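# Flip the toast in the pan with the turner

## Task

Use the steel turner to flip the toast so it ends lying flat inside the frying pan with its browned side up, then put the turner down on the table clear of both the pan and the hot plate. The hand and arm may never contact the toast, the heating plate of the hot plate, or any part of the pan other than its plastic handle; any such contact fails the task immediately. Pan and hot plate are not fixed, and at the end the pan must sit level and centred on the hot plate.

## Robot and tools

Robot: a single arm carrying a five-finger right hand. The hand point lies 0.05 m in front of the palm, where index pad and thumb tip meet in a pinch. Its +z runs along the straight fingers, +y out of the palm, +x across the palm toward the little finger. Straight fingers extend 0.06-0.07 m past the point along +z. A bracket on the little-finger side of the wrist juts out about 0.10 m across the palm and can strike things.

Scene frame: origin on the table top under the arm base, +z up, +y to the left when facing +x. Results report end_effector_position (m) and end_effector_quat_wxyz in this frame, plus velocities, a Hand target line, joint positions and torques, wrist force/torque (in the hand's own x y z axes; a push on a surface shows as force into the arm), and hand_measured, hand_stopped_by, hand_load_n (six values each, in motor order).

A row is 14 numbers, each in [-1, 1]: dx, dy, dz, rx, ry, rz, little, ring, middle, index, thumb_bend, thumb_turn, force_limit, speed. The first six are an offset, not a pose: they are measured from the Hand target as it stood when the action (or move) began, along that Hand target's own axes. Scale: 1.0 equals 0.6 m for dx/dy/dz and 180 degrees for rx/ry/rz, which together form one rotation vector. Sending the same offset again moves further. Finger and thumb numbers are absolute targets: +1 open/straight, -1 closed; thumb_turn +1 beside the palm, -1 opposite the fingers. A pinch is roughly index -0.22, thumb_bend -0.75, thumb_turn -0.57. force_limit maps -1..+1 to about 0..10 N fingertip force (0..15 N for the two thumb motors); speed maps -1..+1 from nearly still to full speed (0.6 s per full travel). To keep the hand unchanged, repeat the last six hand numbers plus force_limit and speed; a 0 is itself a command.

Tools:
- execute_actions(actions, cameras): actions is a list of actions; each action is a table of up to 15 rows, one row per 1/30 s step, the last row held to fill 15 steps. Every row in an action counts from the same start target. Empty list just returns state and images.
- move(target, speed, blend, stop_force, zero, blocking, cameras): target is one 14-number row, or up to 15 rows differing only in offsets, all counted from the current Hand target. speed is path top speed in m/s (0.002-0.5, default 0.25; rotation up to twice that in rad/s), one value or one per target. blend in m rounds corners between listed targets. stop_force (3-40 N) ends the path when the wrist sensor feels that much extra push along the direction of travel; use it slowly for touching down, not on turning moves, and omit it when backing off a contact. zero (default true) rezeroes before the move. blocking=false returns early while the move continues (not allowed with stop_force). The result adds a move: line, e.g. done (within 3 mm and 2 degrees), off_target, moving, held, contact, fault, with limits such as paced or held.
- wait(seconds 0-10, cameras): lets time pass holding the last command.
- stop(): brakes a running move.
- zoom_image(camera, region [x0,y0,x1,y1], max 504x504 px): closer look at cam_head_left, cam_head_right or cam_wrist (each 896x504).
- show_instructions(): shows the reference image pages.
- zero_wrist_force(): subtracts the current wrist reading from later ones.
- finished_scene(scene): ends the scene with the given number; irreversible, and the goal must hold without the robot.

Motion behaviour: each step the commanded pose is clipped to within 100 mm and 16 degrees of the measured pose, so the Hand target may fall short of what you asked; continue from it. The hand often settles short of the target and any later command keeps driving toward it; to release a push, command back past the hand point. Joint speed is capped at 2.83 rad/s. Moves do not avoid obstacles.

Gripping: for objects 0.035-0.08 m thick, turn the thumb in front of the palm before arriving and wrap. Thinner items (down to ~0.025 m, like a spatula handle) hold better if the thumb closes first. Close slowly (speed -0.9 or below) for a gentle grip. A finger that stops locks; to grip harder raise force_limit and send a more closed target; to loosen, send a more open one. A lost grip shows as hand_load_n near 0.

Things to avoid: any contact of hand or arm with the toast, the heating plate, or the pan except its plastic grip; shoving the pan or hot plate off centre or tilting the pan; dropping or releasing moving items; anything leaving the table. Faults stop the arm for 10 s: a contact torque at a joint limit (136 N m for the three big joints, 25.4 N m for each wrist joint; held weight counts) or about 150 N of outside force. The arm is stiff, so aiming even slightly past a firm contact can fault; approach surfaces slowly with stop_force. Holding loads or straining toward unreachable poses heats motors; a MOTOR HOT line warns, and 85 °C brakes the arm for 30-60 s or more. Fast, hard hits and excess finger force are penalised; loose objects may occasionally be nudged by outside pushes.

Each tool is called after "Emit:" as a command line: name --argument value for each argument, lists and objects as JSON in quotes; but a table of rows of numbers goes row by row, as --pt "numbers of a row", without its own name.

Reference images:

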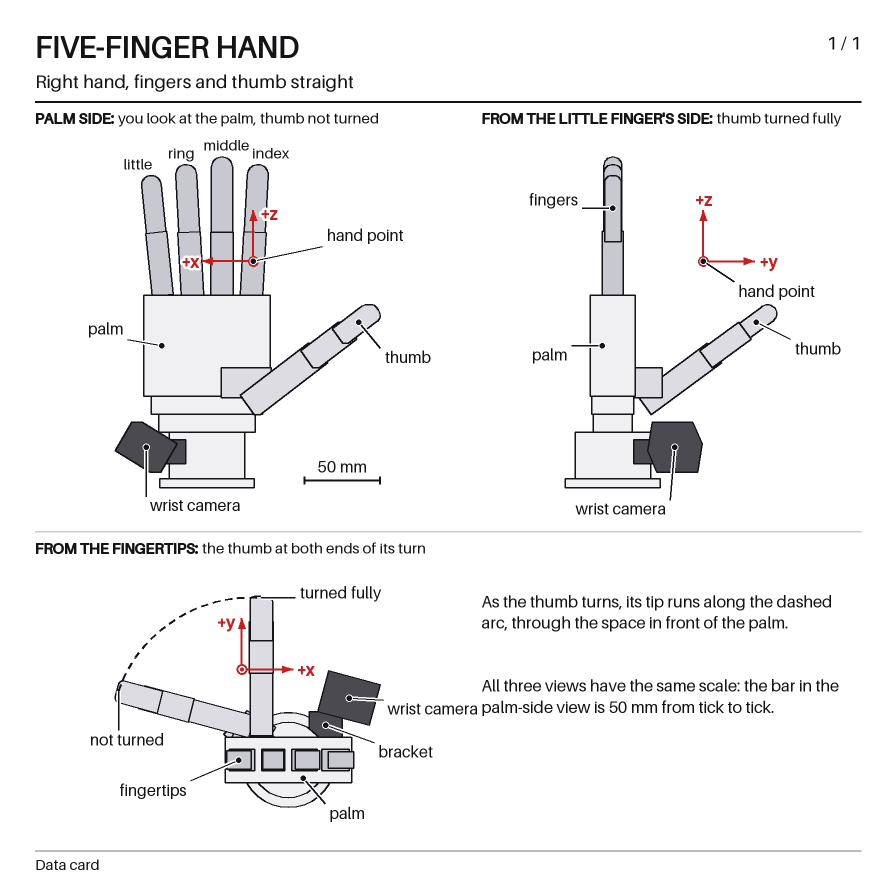

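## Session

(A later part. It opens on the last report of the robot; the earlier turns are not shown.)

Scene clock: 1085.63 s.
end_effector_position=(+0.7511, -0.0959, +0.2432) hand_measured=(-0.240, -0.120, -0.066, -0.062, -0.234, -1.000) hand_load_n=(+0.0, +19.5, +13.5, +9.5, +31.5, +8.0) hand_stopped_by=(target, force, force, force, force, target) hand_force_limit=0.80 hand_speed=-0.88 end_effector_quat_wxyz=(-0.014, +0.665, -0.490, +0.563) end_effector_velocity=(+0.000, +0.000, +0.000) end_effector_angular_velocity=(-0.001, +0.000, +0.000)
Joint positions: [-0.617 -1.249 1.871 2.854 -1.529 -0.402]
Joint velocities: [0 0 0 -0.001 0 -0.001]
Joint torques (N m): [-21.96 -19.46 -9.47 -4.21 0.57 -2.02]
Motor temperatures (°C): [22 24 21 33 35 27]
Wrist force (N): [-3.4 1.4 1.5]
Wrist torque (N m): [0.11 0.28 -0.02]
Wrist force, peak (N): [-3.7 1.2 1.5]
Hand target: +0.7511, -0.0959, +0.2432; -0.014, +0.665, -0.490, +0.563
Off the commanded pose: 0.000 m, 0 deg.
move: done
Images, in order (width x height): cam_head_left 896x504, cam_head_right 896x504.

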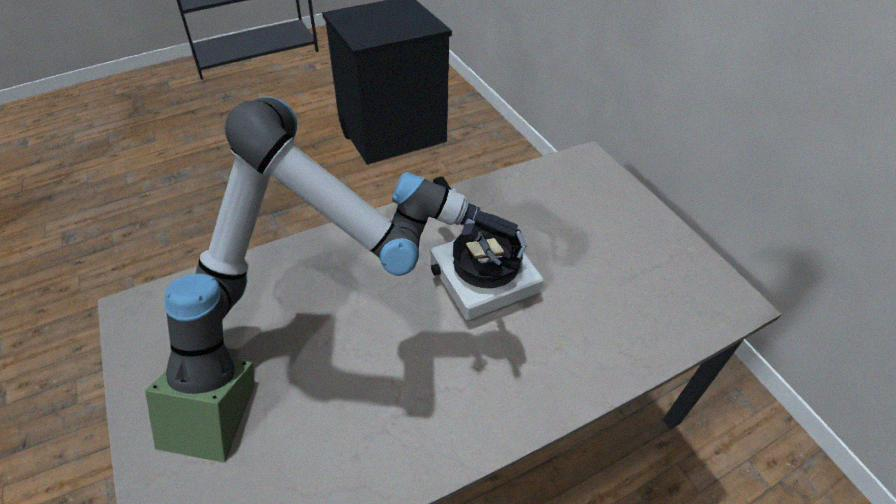

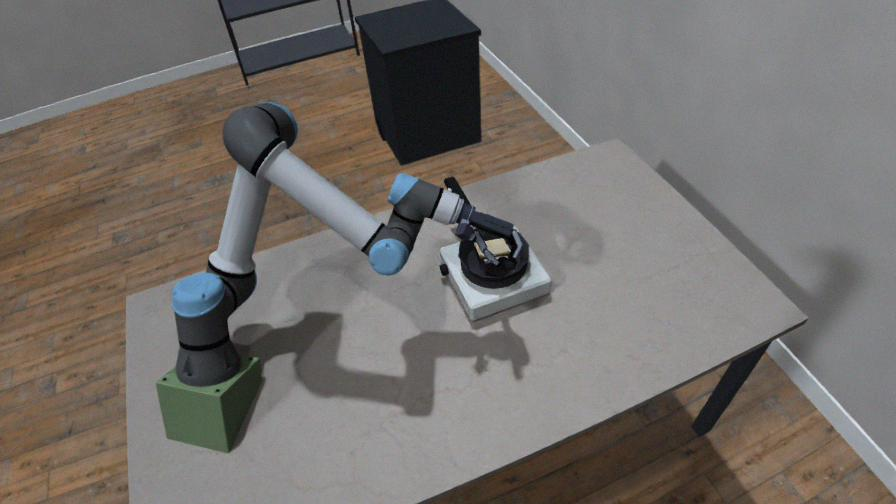

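Emit:
move --target '[-0.0146,-0.0142,-0.0073,0,0,0,-0.24,-0.14,-0.09,-0.085,-0.26,-1,0.8,-0.88]' --speed 0.02 --stop_force 8 --cameras '["cam_head_left","cam_head_right"]'

Emit:
zoom_image --camera "cam_head_right" --region '[465, 220, 535, 290]'

Emit:
zoom_image --camera "cam_head_left" --region '[460, 220, 530, 290]'

Scene clock: 1093.70 s.
end_effector_position=(+0.7542, -0.0833, +0.2433) hand_measured=(-0.240, -0.120, -0.066, -0.062, -0.234, -1.000) hand_load_n=(+0.0, +19.5, +13.5, +9.5, +31.0, +8.0) hand_stopped_by=(target, force, force, force, force, target) hand_force_limit=0.80 hand_speed=-0.88 end_effector_quat_wxyz=(-0.014, +0.665, -0.490, +0.563) end_effector_velocity=(+0.001, +0.000, +0.001) end_effector_angular_velocity=(+0.001, -0.002, +0.000)
Joint positions: [-0.594 -1.257 1.864 2.869 -1.551 -0.394]
Joint velocities: [0 0 -0.001 0 0 0.002]
Joint torques (N m): [-21.33 -20.75 -9.51 -4.29 0.63 -2.24]
Motor temperatures (°C): [22 24 21 33 35 27]
Wrist force (N): [-3.4 1.4 1.6]
Wrist torque (N m): [0.13 0.29 -0.03]
Wrist force, peak (N): [-3.5 1.6 1.8]
Hand target: +0.7542, -0.0833, +0.2433; -0.014, +0.665, -0.490, +0.563
Off the commanded pose: 0.000 m, 0 deg.
move: done
Images, in order (width x height): cam_head_left 896x504, cam_head_right 896x504.

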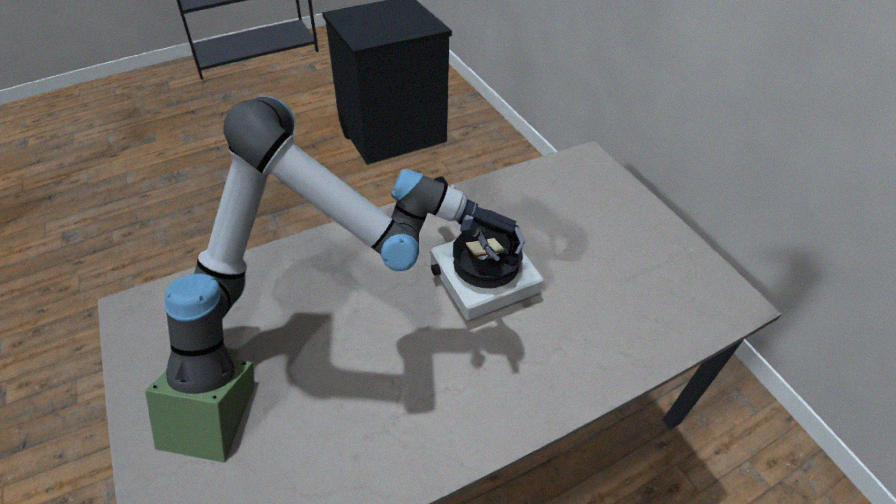

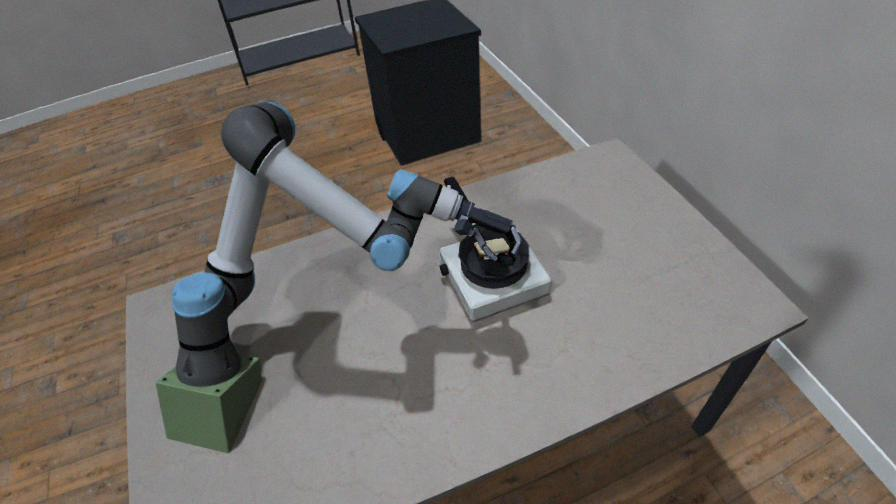

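Scaled by 7.200.

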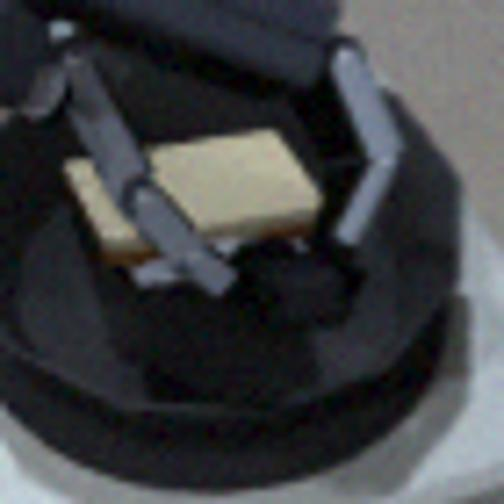

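Scaled by 7.200.

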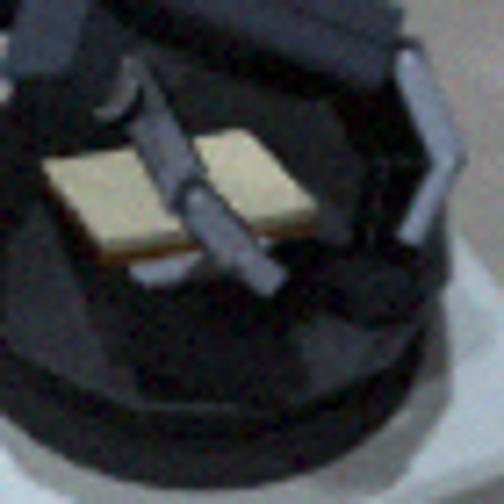

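Emit:
move --target '[0.0675,0.045,0.0225,0,-0.0793,0.1338,-0.24,-0.14,-0.09,-0.085,-0.26,-1,0.8,-0.88]' --speed 0.05 --cameras '["cam_head_left","cam_head_right"]'

Emit:
zoom_image --camera "cam_head_right" --region '[465, 210, 555, 300]'

Emit:
zoom_image --camera "cam_head_left" --region '[455, 210, 545, 300]'

Scene clock: 1103.50 s.
end_effector_position=(+0.7426, -0.1317, +0.2526) hand_measured=(-0.240, -0.120, -0.066, -0.062, -0.234, -1.000) hand_load_n=(+0.0, +14.5, +12.5, +11.5, +32.0, +10.5) hand_stopped_by=(target, force, force, force, force, target) hand_force_limit=0.80 hand_speed=-0.88 end_effector_quat_wxyz=(-0.191, +0.612, -0.613, +0.462) end_effector_velocity=(+0.000, +0.000, -0.001) end_effector_angular_velocity=(-0.004, +0.001, -0.001)
Joint positions: [-0.855 -1.227 1.867 2.924 -1.068 -0.088]
Joint velocities: [0.002 0 0.001 -0.001 -0.005 -0.002]
Joint torques (N m): [-11.28 -34.44 -19.09 -0.25 -1.53 -2.29]
Motor temperatures (°C): [22 24 21 33 35 27]
Wrist force (N): [-2.2 2.9 3.1]
Wrist torque (N m): [0.04 0.36 -0.13]
Wrist force, peak (N): [-3.8 2.3 2.9]
Hand target: +0.7426, -0.1316, +0.2526; -0.191, +0.613, -0.613, +0.462
Off the commanded pose: 0.000 m, 0 deg.
move: done
Images, in order (width x height): cam_head_left 896x504, cam_head_right 896x504.

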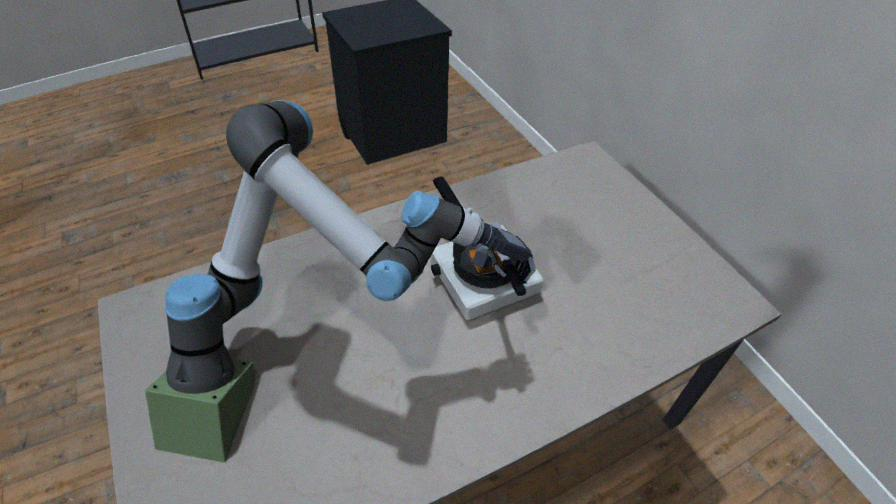

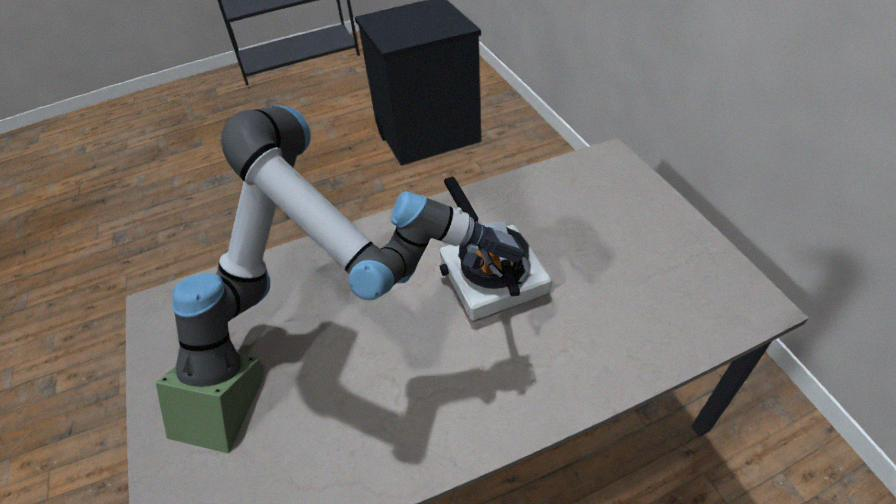

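Scaled by 5.600.

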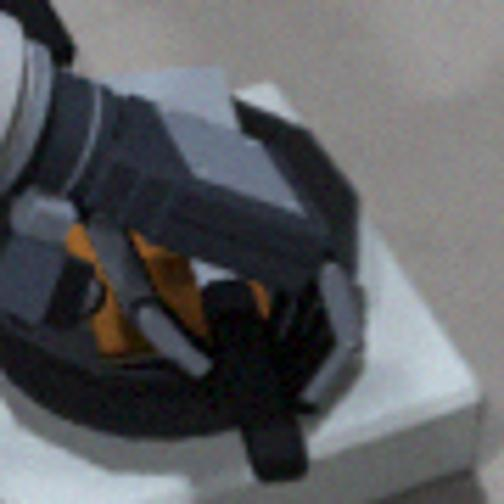

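Scaled by 5.600.

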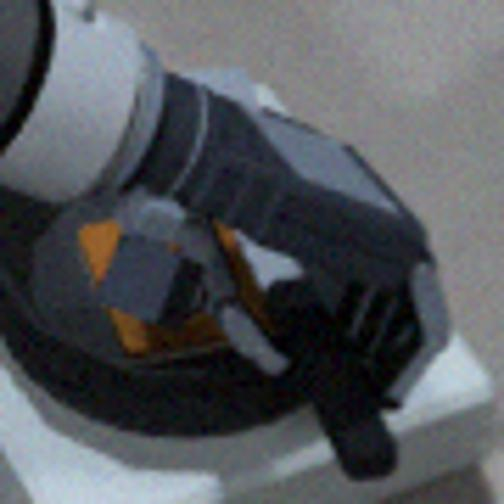

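Emit:
move --target '[0.0552,-0.1333,-0.0834,0,0,0,-0.24,-0.14,-0.09,-0.085,-0.26,-1,0.8,-0.88]' --speed 0.05 --cameras '["cam_head_left","cam_head_right"]'

Emit:
zoom_image --camera "cam_head_right" --region '[445, 190, 555, 300]'

Emit:
zoom_image --camera "cam_head_left" --region '[435, 190, 545, 300]'

Scene clock: 1109.60 s.
end_effector_position=(+0.7426, -0.1315, +0.3528) hand_measured=(-0.240, -0.120, -0.066, -0.062, -0.234, -1.000) hand_load_n=(+0.0, +14.0, +13.0, +12.0, +32.0, +10.5) hand_stopped_by=(target, force, force, force, force, target) hand_force_limit=0.80 hand_speed=-0.88 end_effector_quat_wxyz=(-0.191, +0.613, -0.612, +0.462) end_effector_velocity=(+0.000, -0.001, -0.001) end_effector_angular_velocity=(+0.001, +0.000, -0.003)
Joint positions: [-0.949 -1.352 1.771 3.169 -0.983 -0.135]
Joint velocities: [0 0.001 0.001 -0.001 -0.002 0.002]
Joint torques (N m): [-10 -13.1 -14.1 -4.12 -1.47 1.65]
Motor temperatures (°C): [22 24 21 33 35 27]
Wrist force (N): [-2.4 2.7 3.0]
Wrist torque (N m): [0.06 0.32 -0.19]
Wrist force, peak (N): [-2.4 3.2 3.6]
Hand target: +0.7426, -0.1315, +0.3526; -0.191, +0.613, -0.613, +0.462
Off the commanded pose: 0.000 m, 0 deg.
move: done
Images, in order (width x height): cam_head_left 896x504, cam_head_right 896x504.

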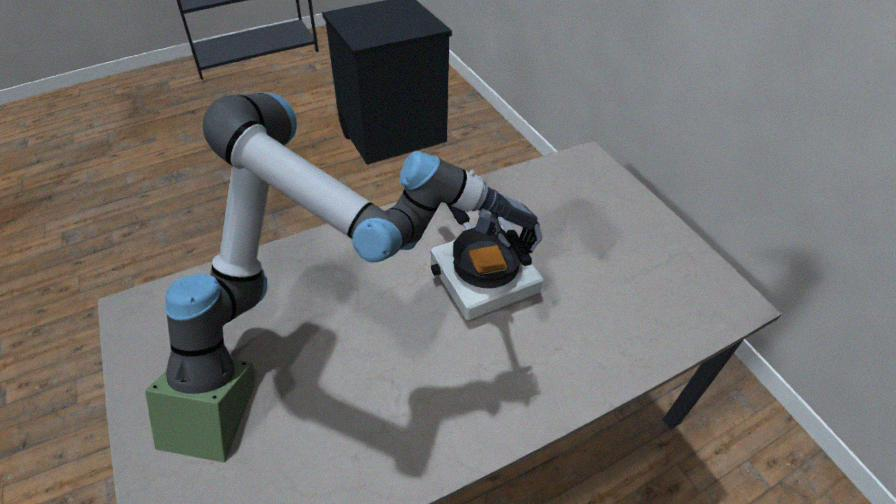

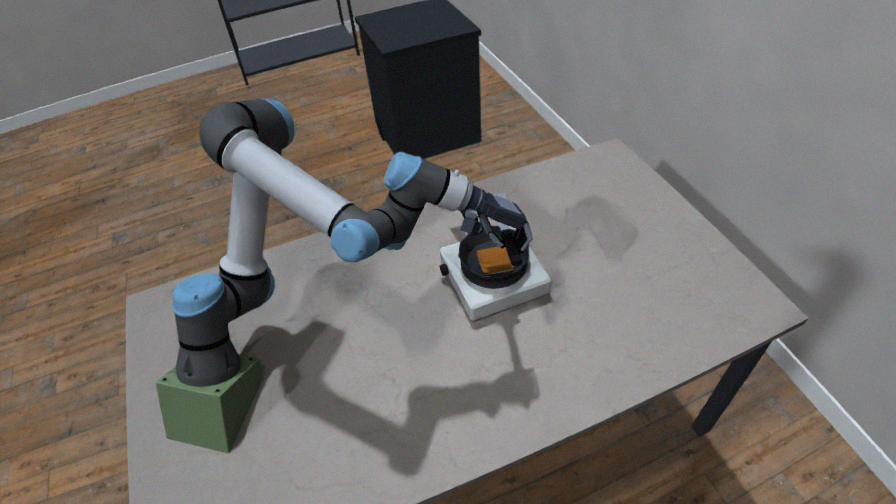

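Scaled by 4.582.

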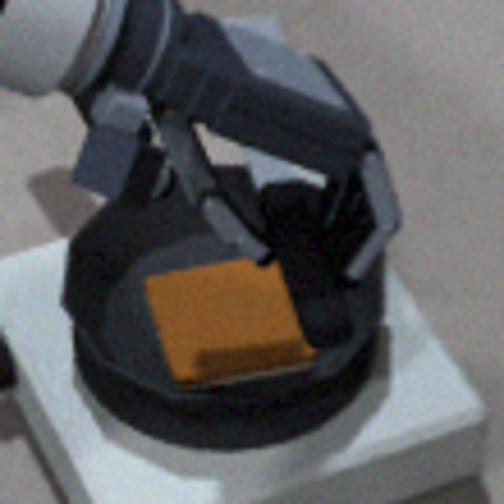

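Scaled by 4.582.

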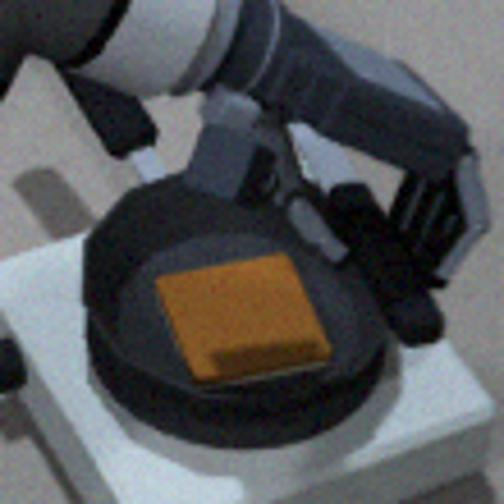

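Emit:
move --pt "0.265 -0.003 0.015 0 0 0 -0.24 -0.14 -0.09 -0.085 -0.26 -1 0.8 -0.88" --pt "0.149 0.371 -0.160 0.0664 -0.0472 0.0971 -0.24 -0.14 -0.09 -0.085 -0.26 -1 0.8 -0.88" --speed 0.2 --blend 0.03

Emit:
zoom_image --camera "cam_head_right" --region '[425, 190, 565, 330]'

Emit:
zoom_image --camera "cam_head_left" --region '[420, 190, 560, 330]'

Scene clock: 1129.00 s.
end_effector_position=(+0.5222, -0.2224, +0.2520) hand_measured=(-0.240, -0.120, -0.066, -0.062, -0.234, -1.000) hand_load_n=(+0.0, +15.0, +12.5, +11.5, +32.5, +10.0) hand_stopped_by=(target, force, force, force, force, target) hand_force_limit=0.80 hand_speed=-0.88 end_effector_quat_wxyz=(+0.366, -0.522, +0.631, -0.442) end_effector_velocity=(+0.000, +0.001, +0.000) end_effector_angular_velocity=(-0.003, +0.000, +0.003)
Joint positions: [-1.447 -1.052 2.286 2.262 -0.372 0.12]
Joint velocities: [0 0 0.001 -0.003 0.002 -0.002]
Joint torques (N m): [-23.22 -20.97 -4.85 -2 1.37 -1.2]
Motor temperatures (°C): [22 24 21 33 35 27]
Wrist force (N): [-1.0 3.2 2.4]
Wrist torque (N m): [0.11 0.28 -0.13]
Wrist force, peak (N): [-4.6 2.6 3.1]
Hand target: +0.5222, -0.2223, +0.2520; +0.366, -0.522, +0.631, -0.442
Off the commanded pose: 0.001 m, 0 deg.
move: done
camera_calibration:
cam_wrist: T_world_to_cam=[[-0.385418, -0.222257, -0.895575, 0.371464], [-0.450185, 0.892504, -0.0277547, 0.440935], [0.805473, 0.392477, -0.444044, -0.107905], [0, 0, 0, 1]] pos_world=[0.428585, -0.268625, 0.296998]

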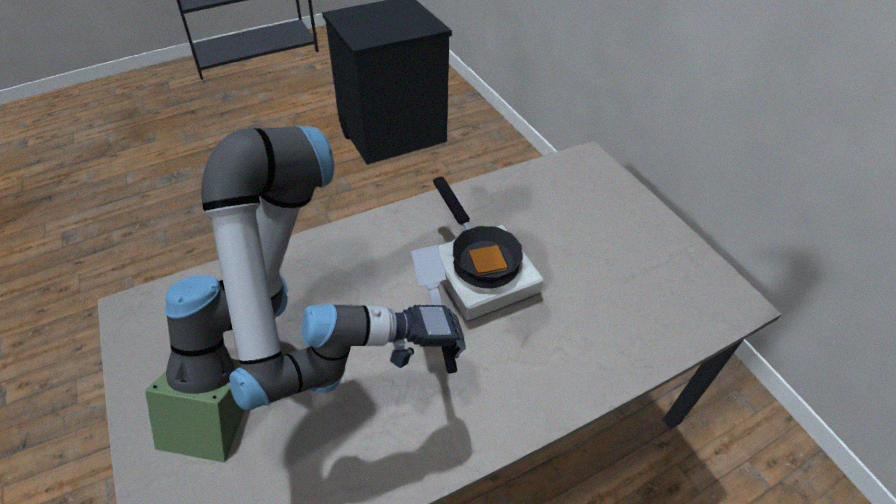

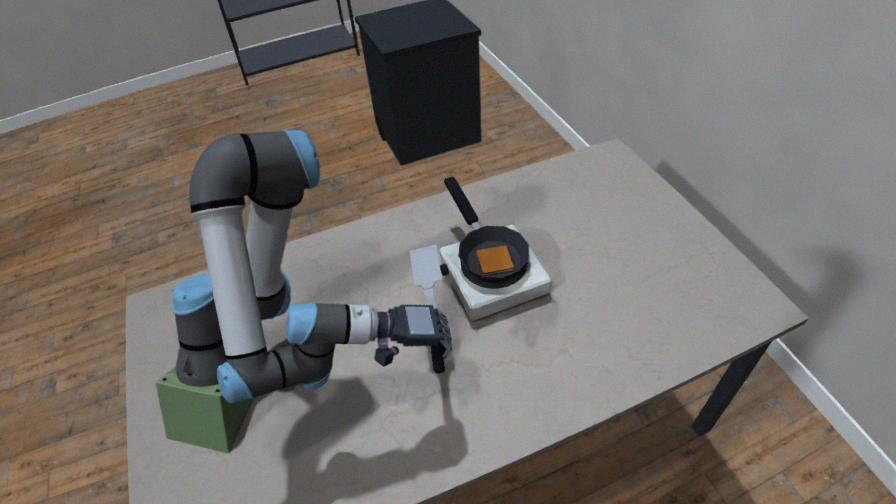

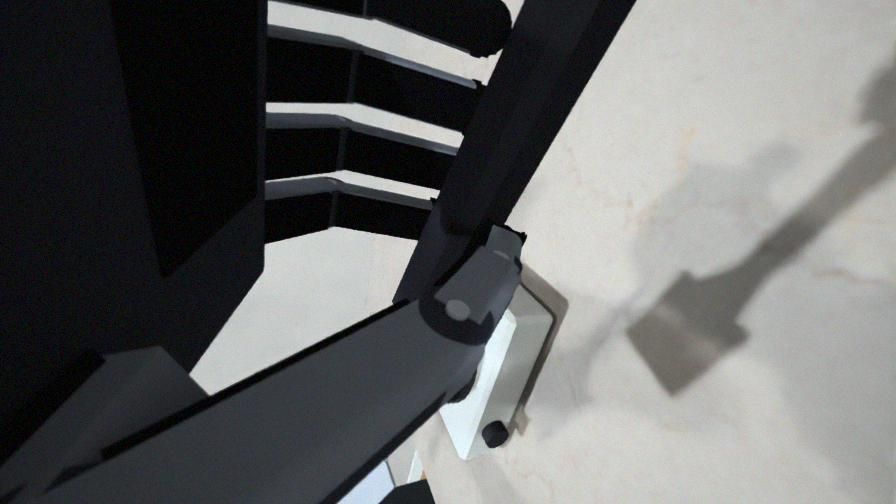

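Scaled by 3.600.

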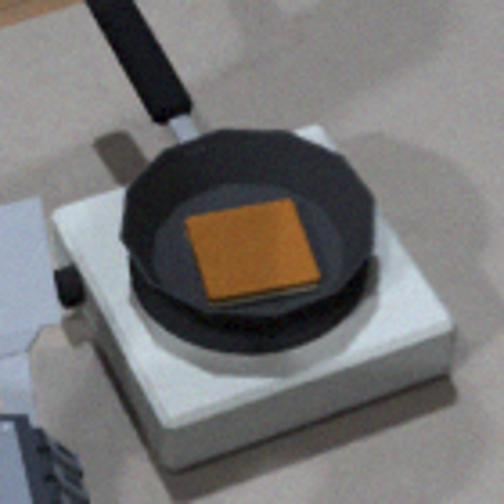

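Scaled by 3.600.

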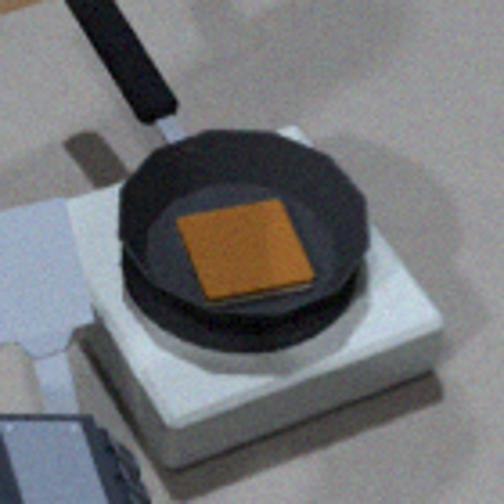

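Emit:
move --target '[0.019,0.19,-0.035,0,0,0,-0.24,-0.14,-0.09,-0.085,-0.26,-1,0.8,-0.88]' --speed 0.06

Scene clock: 1145.10 s.
end_effector_position=(+0.4622, -0.2226, +0.1519) hand_measured=(-0.240, -0.120, -0.066, -0.062, -0.234, -1.000) hand_load_n=(+0.0, +15.0, +12.5, +11.0, +32.5, +9.5) hand_stopped_by=(target, force, force, force, force, target) hand_force_limit=0.80 hand_speed=-0.88 end_effector_quat_wxyz=(+0.366, -0.522, +0.631, -0.442) end_effector_velocity=(+0.000, -0.001, +0.000) end_effector_angular_velocity=(+0.002, +0.001, -0.003)
Joint positions: [-1.506 -0.743 2.401 1.898 -0.318 0.056]
Joint velocities: [0.001 -0.001 0 0.005 -0.002 0]
Joint torques (N m): [-8.59 -35.81 -12.13 2.14 -1.45 2.4]
Motor temperatures (°C): [22 24 21 33 35 27]
Wrist force (N): [-1.0 2.5 2.5]
Wrist torque (N m): [-0.04 0.28 -0.14]
Wrist force, peak (N): [-1.1 3.5 2.8]
Hand target: +0.4623, -0.2226, +0.1519; +0.366, -0.522, +0.631, -0.442
Off the commanded pose: 0.000 m, 0 deg.
move: done
camera_calibration:
cam_wrist: T_world_to_cam=[[-0.385337, -0.222262, -0.895609, 0.258607], [-0.450182, 0.892504, -0.0278004, 0.411361], [0.805513, 0.392475, -0.443973, -0.103989], [0, 0, 0, 1]] pos_world=[0.368603, -0.268849, 0.196878]

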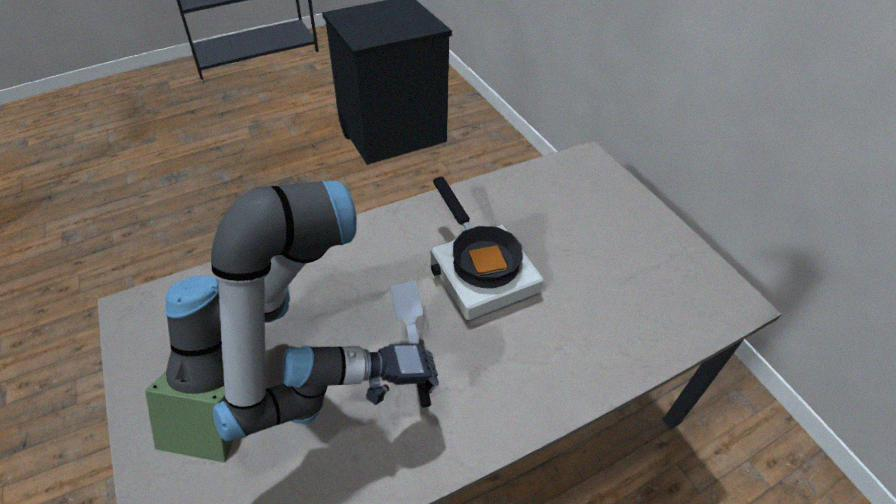

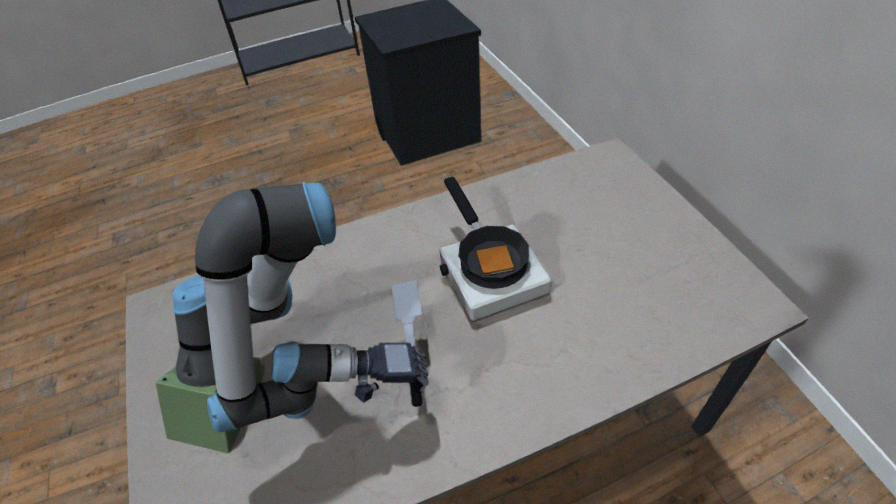

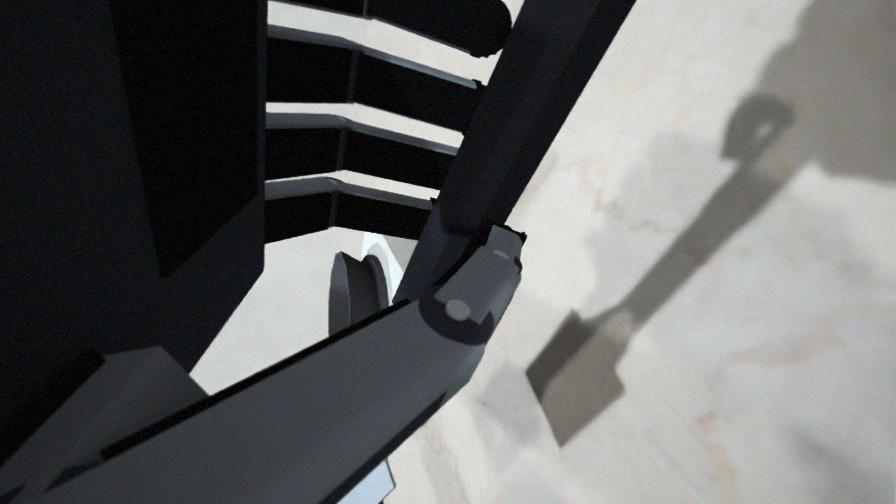

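Emit:
move --target '[0,0.11,0.04,0,0,0,-0.24,-0.14,-0.09,-0.085,-0.26,-1,0.8,-0.88]' --speed 0.04 --stop_force 4

Emit:
move --target '[0,0.11,0.04,0,0,0,-0.24,-0.14,-0.09,-0.085,-0.26,-1,0.8,-0.88]' --speed 0.012 --stop_force 3

Scene clock: 1150.23 s.
end_effector_position=(+0.4623, -0.2226, +0.0816) hand_measured=(-0.240, -0.120, -0.066, -0.062, -0.234, -1.000) hand_load_n=(+0.0, +15.0, +12.5, +11.0, +32.5, +10.0) hand_stopped_by=(target, force, force, force, force, target) hand_force_limit=0.80 hand_speed=-0.88 end_effector_quat_wxyz=(+0.366, -0.522, +0.631, -0.442) end_effector_velocity=(+0.000, +0.001, +0.000) end_effector_angular_velocity=(+0.003, +0.001, +0.000)
Joint positions: [-1.426 -0.525 2.336 1.667 -0.392 0.14]
Joint velocities: [0.001 0 0.001 0.001 0 0.001]
Joint torques (N m): [-24.3 -40.68 4.73 2.07 1.36 -1.96]
Motor temperatures (°C): [22 24 21 33 35 27]
Wrist force (N): [-1.2 3.3 2.4]
Wrist torque (N m): [0.07 0.34 -0.18]
Wrist force, peak (N): [-1.3 3.7 2.6]
Hand target: +0.4623, -0.2226, +0.0816; +0.366, -0.522, +0.631, -0.442
Off the commanded pose: 0.000 m, 0 deg.
move: done
camera_calibration:
cam_wrist: T_world_to_cam=[[-0.385316, -0.222335, -0.8956, 0.195639], [-0.45024, 0.892473, -0.0278507, 0.409419], [0.805491, 0.392504, -0.443988, -0.13524], [0, 0, 0, 1]] pos_world=[0.368654, -0.268815, 0.126572]

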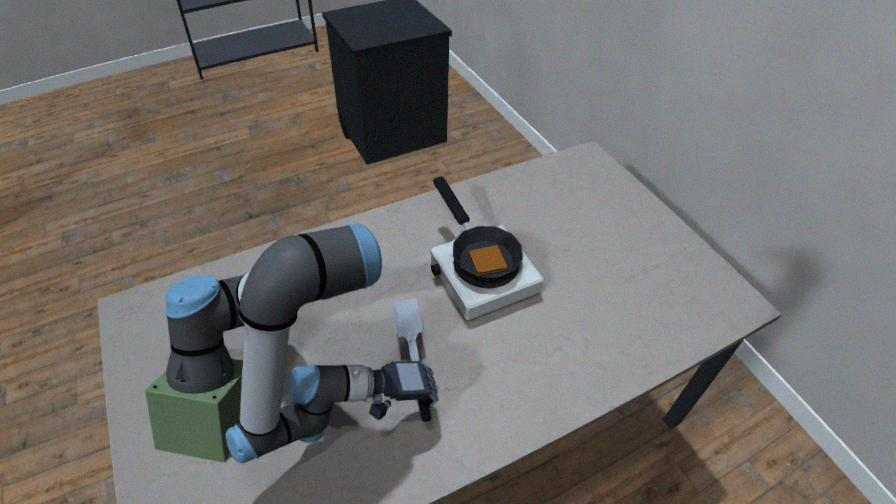

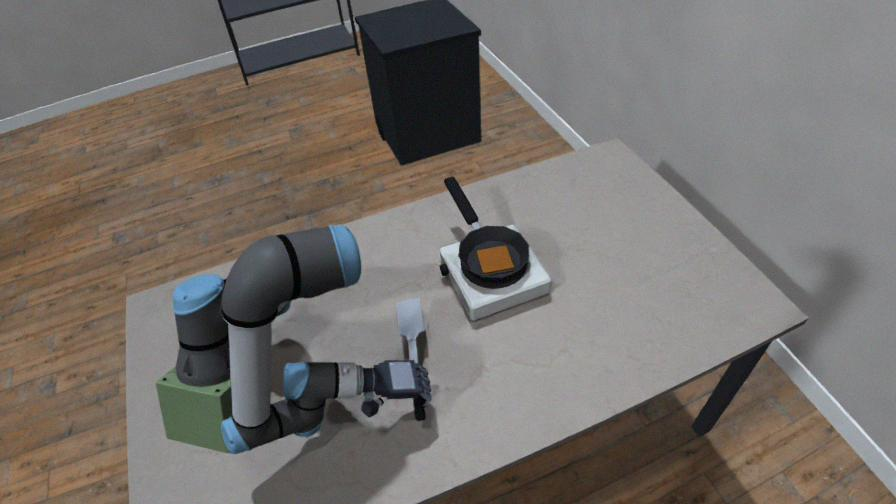

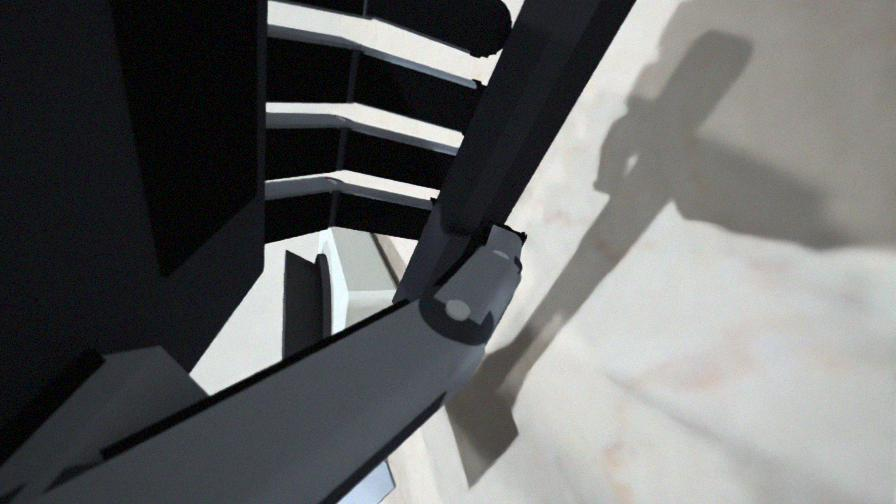

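Scene clock: 1155.87 s.
end_effector_position=(+0.4623, -0.2225, +0.0239) hand_measured=(-0.240, -0.120, -0.066, -0.062, -0.234, -1.000) hand_load_n=(+0.0, +15.5, +12.5, +11.0, +32.0, +9.5) hand_stopped_by=(target, force, force, force, force, target) hand_force_limit=0.80 hand_speed=-0.88 end_effector_quat_wxyz=(+0.366, -0.522, +0.631, -0.442) end_effector_velocity=(+0.000, +0.000, +0.000) end_effector_angular_velocity=(+0.001, +0.000, -0.001)
Joint positions: [-1.354 -0.365 2.259 1.535 -0.46 0.193]
Joint velocities: [0 0 0.001 -0.001 0 0.001]
Joint torques (N m): [-25.92 -43.38 6.39 2.19 1.18 -2.11]
Motor temperatures (°C): [22 24 21 33 35 27]
Wrist force (N): [-1.8 0.8 2.8]
Wrist torque (N m): [0.01 0.22 -0.24]
Wrist force, peak (N): [-3.3 -3.0 2.9]
Hand target: +0.4623, -0.2225, +0.0239; +0.366, -0.522, +0.631, -0.442
Off the commanded pose: 0.013 m, 0 deg.
move: contact
camera_calibration:
cam_wrist: T_world_to_cam=[[-0.385269, -0.222361, -0.895613, 0.143962], [-0.450276, 0.892454, -0.0278805, 0.407791], [0.805493, 0.392531, -0.443959, -0.160892], [0, 0, 0, 1]] pos_world=[0.36868, -0.268767, 0.0688739]

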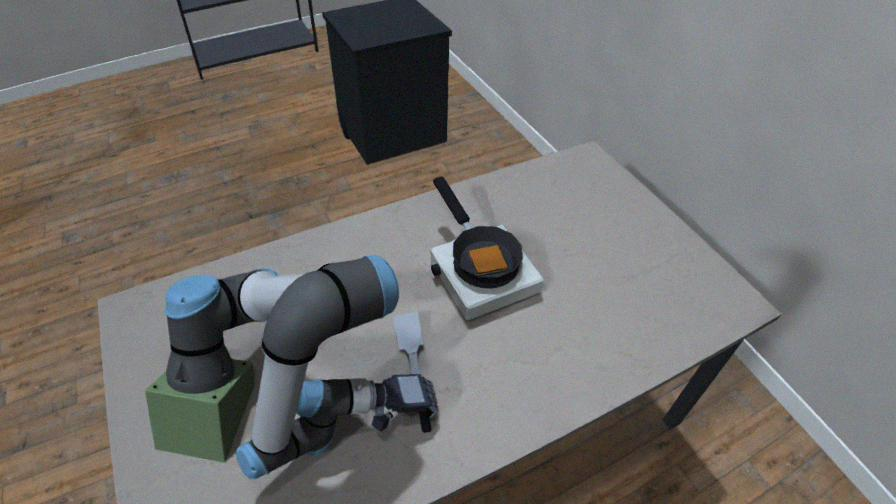

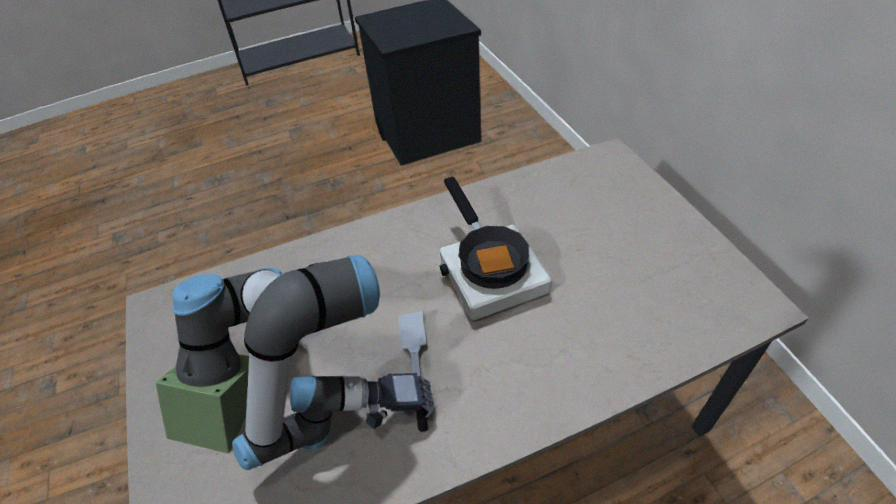

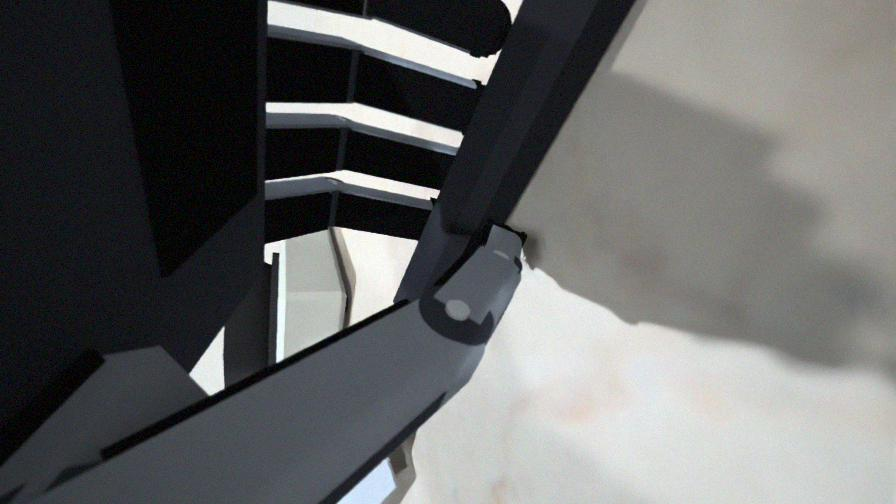

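Emit:
move --target '[0,0,0,0,0,0,-0.1,0.02,0.07,0.07,-0.26,-1,0.8,-0.88]' --cameras '["cam_wrist"]'

Emit:
move --target '[0,0,0,0,0,0,0.9,0.9,0.9,0.9,-0.26,-1,0.8,-0.6]'

Scene clock: 1164.50 s.
end_effector_position=(+0.4623, -0.2225, +0.0239) hand_measured=(-0.100, +0.020, +0.070, +0.070, -0.246, -1.000) hand_load_n=(+0.0, +0.0, -0.5, +0.0, +0.0, +0.0) hand_stopped_by=(target, target, target, target, force, target) hand_force_limit=0.80 hand_speed=-0.88 end_effector_quat_wxyz=(+0.366, -0.522, +0.631, -0.442) end_effector_velocity=(+0.000, +0.000, +0.000) end_effector_angular_velocity=(+0.001, +0.000, +0.000)
Joint positions: [-1.354 -0.365 2.259 1.535 -0.46 0.193]
Joint velocities: [0 -0.001 0 0.001 0.001 0.001]
Joint torques (N m): [-24.62 -42.12 4.41 1.11 0.41 -2]
Motor temperatures (°C): [22 24 21 33 35 27]
Wrist force (N): [-0.9 1.5 2.6]
Wrist torque (N m): [0.01 0.17 0.06]
Wrist force, peak (N): [-1.0 3.1 3.3]
Hand target: +0.4623, -0.2225, +0.0239; +0.366, -0.522, +0.631, -0.442
Off the commanded pose: 0.000 m, 0 deg.
move: done
camera_calibration:
cam_wrist: T_world_to_cam=[[-0.385266, -0.222369, -0.895613, 0.143962], [-0.450274, 0.892455, -0.02789, 0.407793], [0.805496, 0.392526, -0.443959, -0.160892], [0, 0, 0, 1]] pos_world=[0.36868, -0.26877, 0.0688781]
Images, in order (width x height): cam_wrist 896x504.

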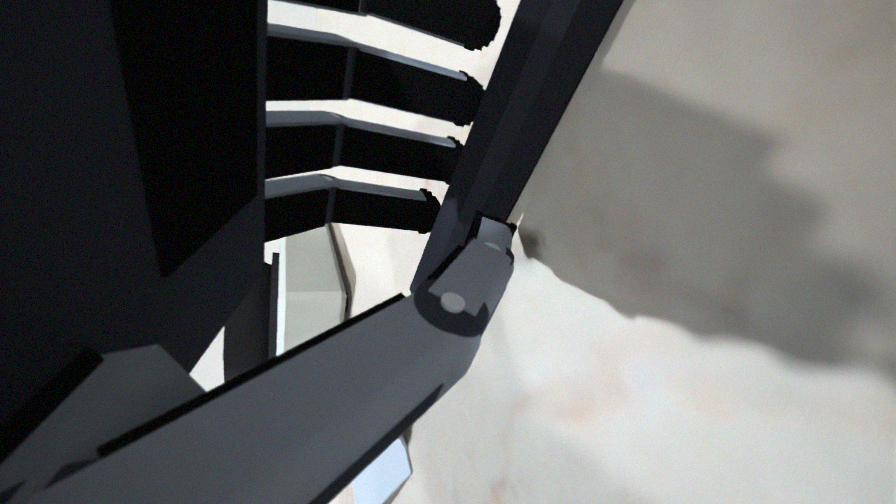

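Scene clock: 1166.27 s.
end_effector_position=(+0.4623, -0.2225, +0.0239) hand_measured=(+0.900, +0.900, +0.900, +0.900, -0.246, -1.000) hand_load_n=(+0.0, +0.0, +0.0, +0.0, +0.0, +0.0) hand_stopped_by=(target, target, target, target, force, target) hand_force_limit=0.80 hand_speed=-0.60 end_effector_quat_wxyz=(+0.366, -0.522, +0.631, -0.442) end_effector_velocity=(+0.000, -0.001, +0.000) end_effector_angular_velocity=(+0.001, +0.000, -0.001)
Joint positions: [-1.354 -0.365 2.259 1.535 -0.46 0.193]
Joint velocities: [-0.001 0 0 0.001 0 0]
Joint torques (N m): [-23.11 -42.11 3.51 0.62 0.14 -2.06]
Motor temperatures (°C): [22 24 21 33 35 27]
Wrist force (N): [-1.0 1.6 2.5]
Wrist torque (N m): [0.01 0.18 0.05]
Wrist force, peak (N): [-0.9 1.7 2.6]
Hand target: +0.4623, -0.2225, +0.0239; +0.366, -0.522, +0.631, -0.442
Off the commanded pose: 0.000 m, 0 deg.
move: done
camera_calibration:
cam_wrist: T_world_to_cam=[[-0.385266, -0.222368, -0.895613, 0.143962], [-0.450274, 0.892455, -0.0278897, 0.407793], [0.805496, 0.392526, -0.443959, -0.160892], [0, 0, 0, 1]] pos_world=[0.36868, -0.268769, 0.068878]

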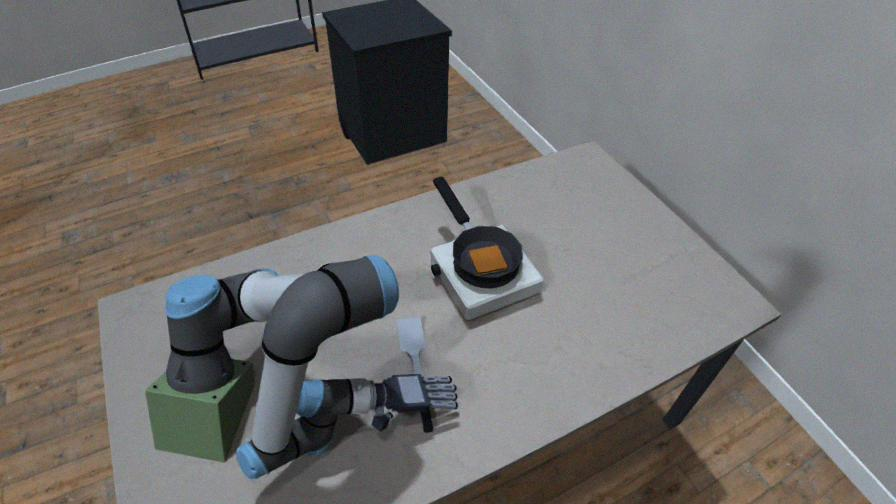

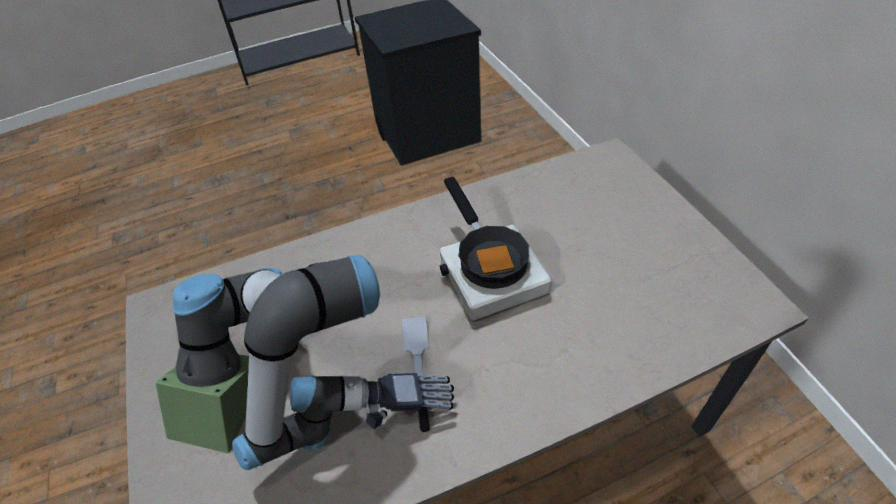

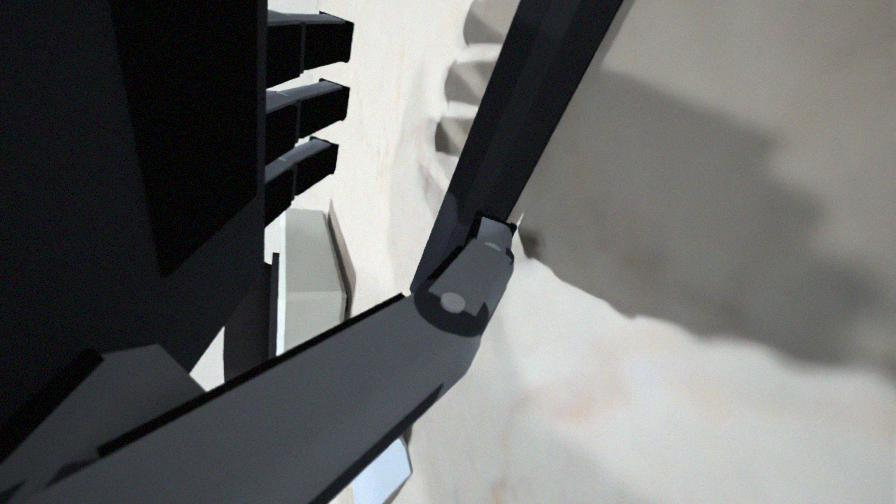

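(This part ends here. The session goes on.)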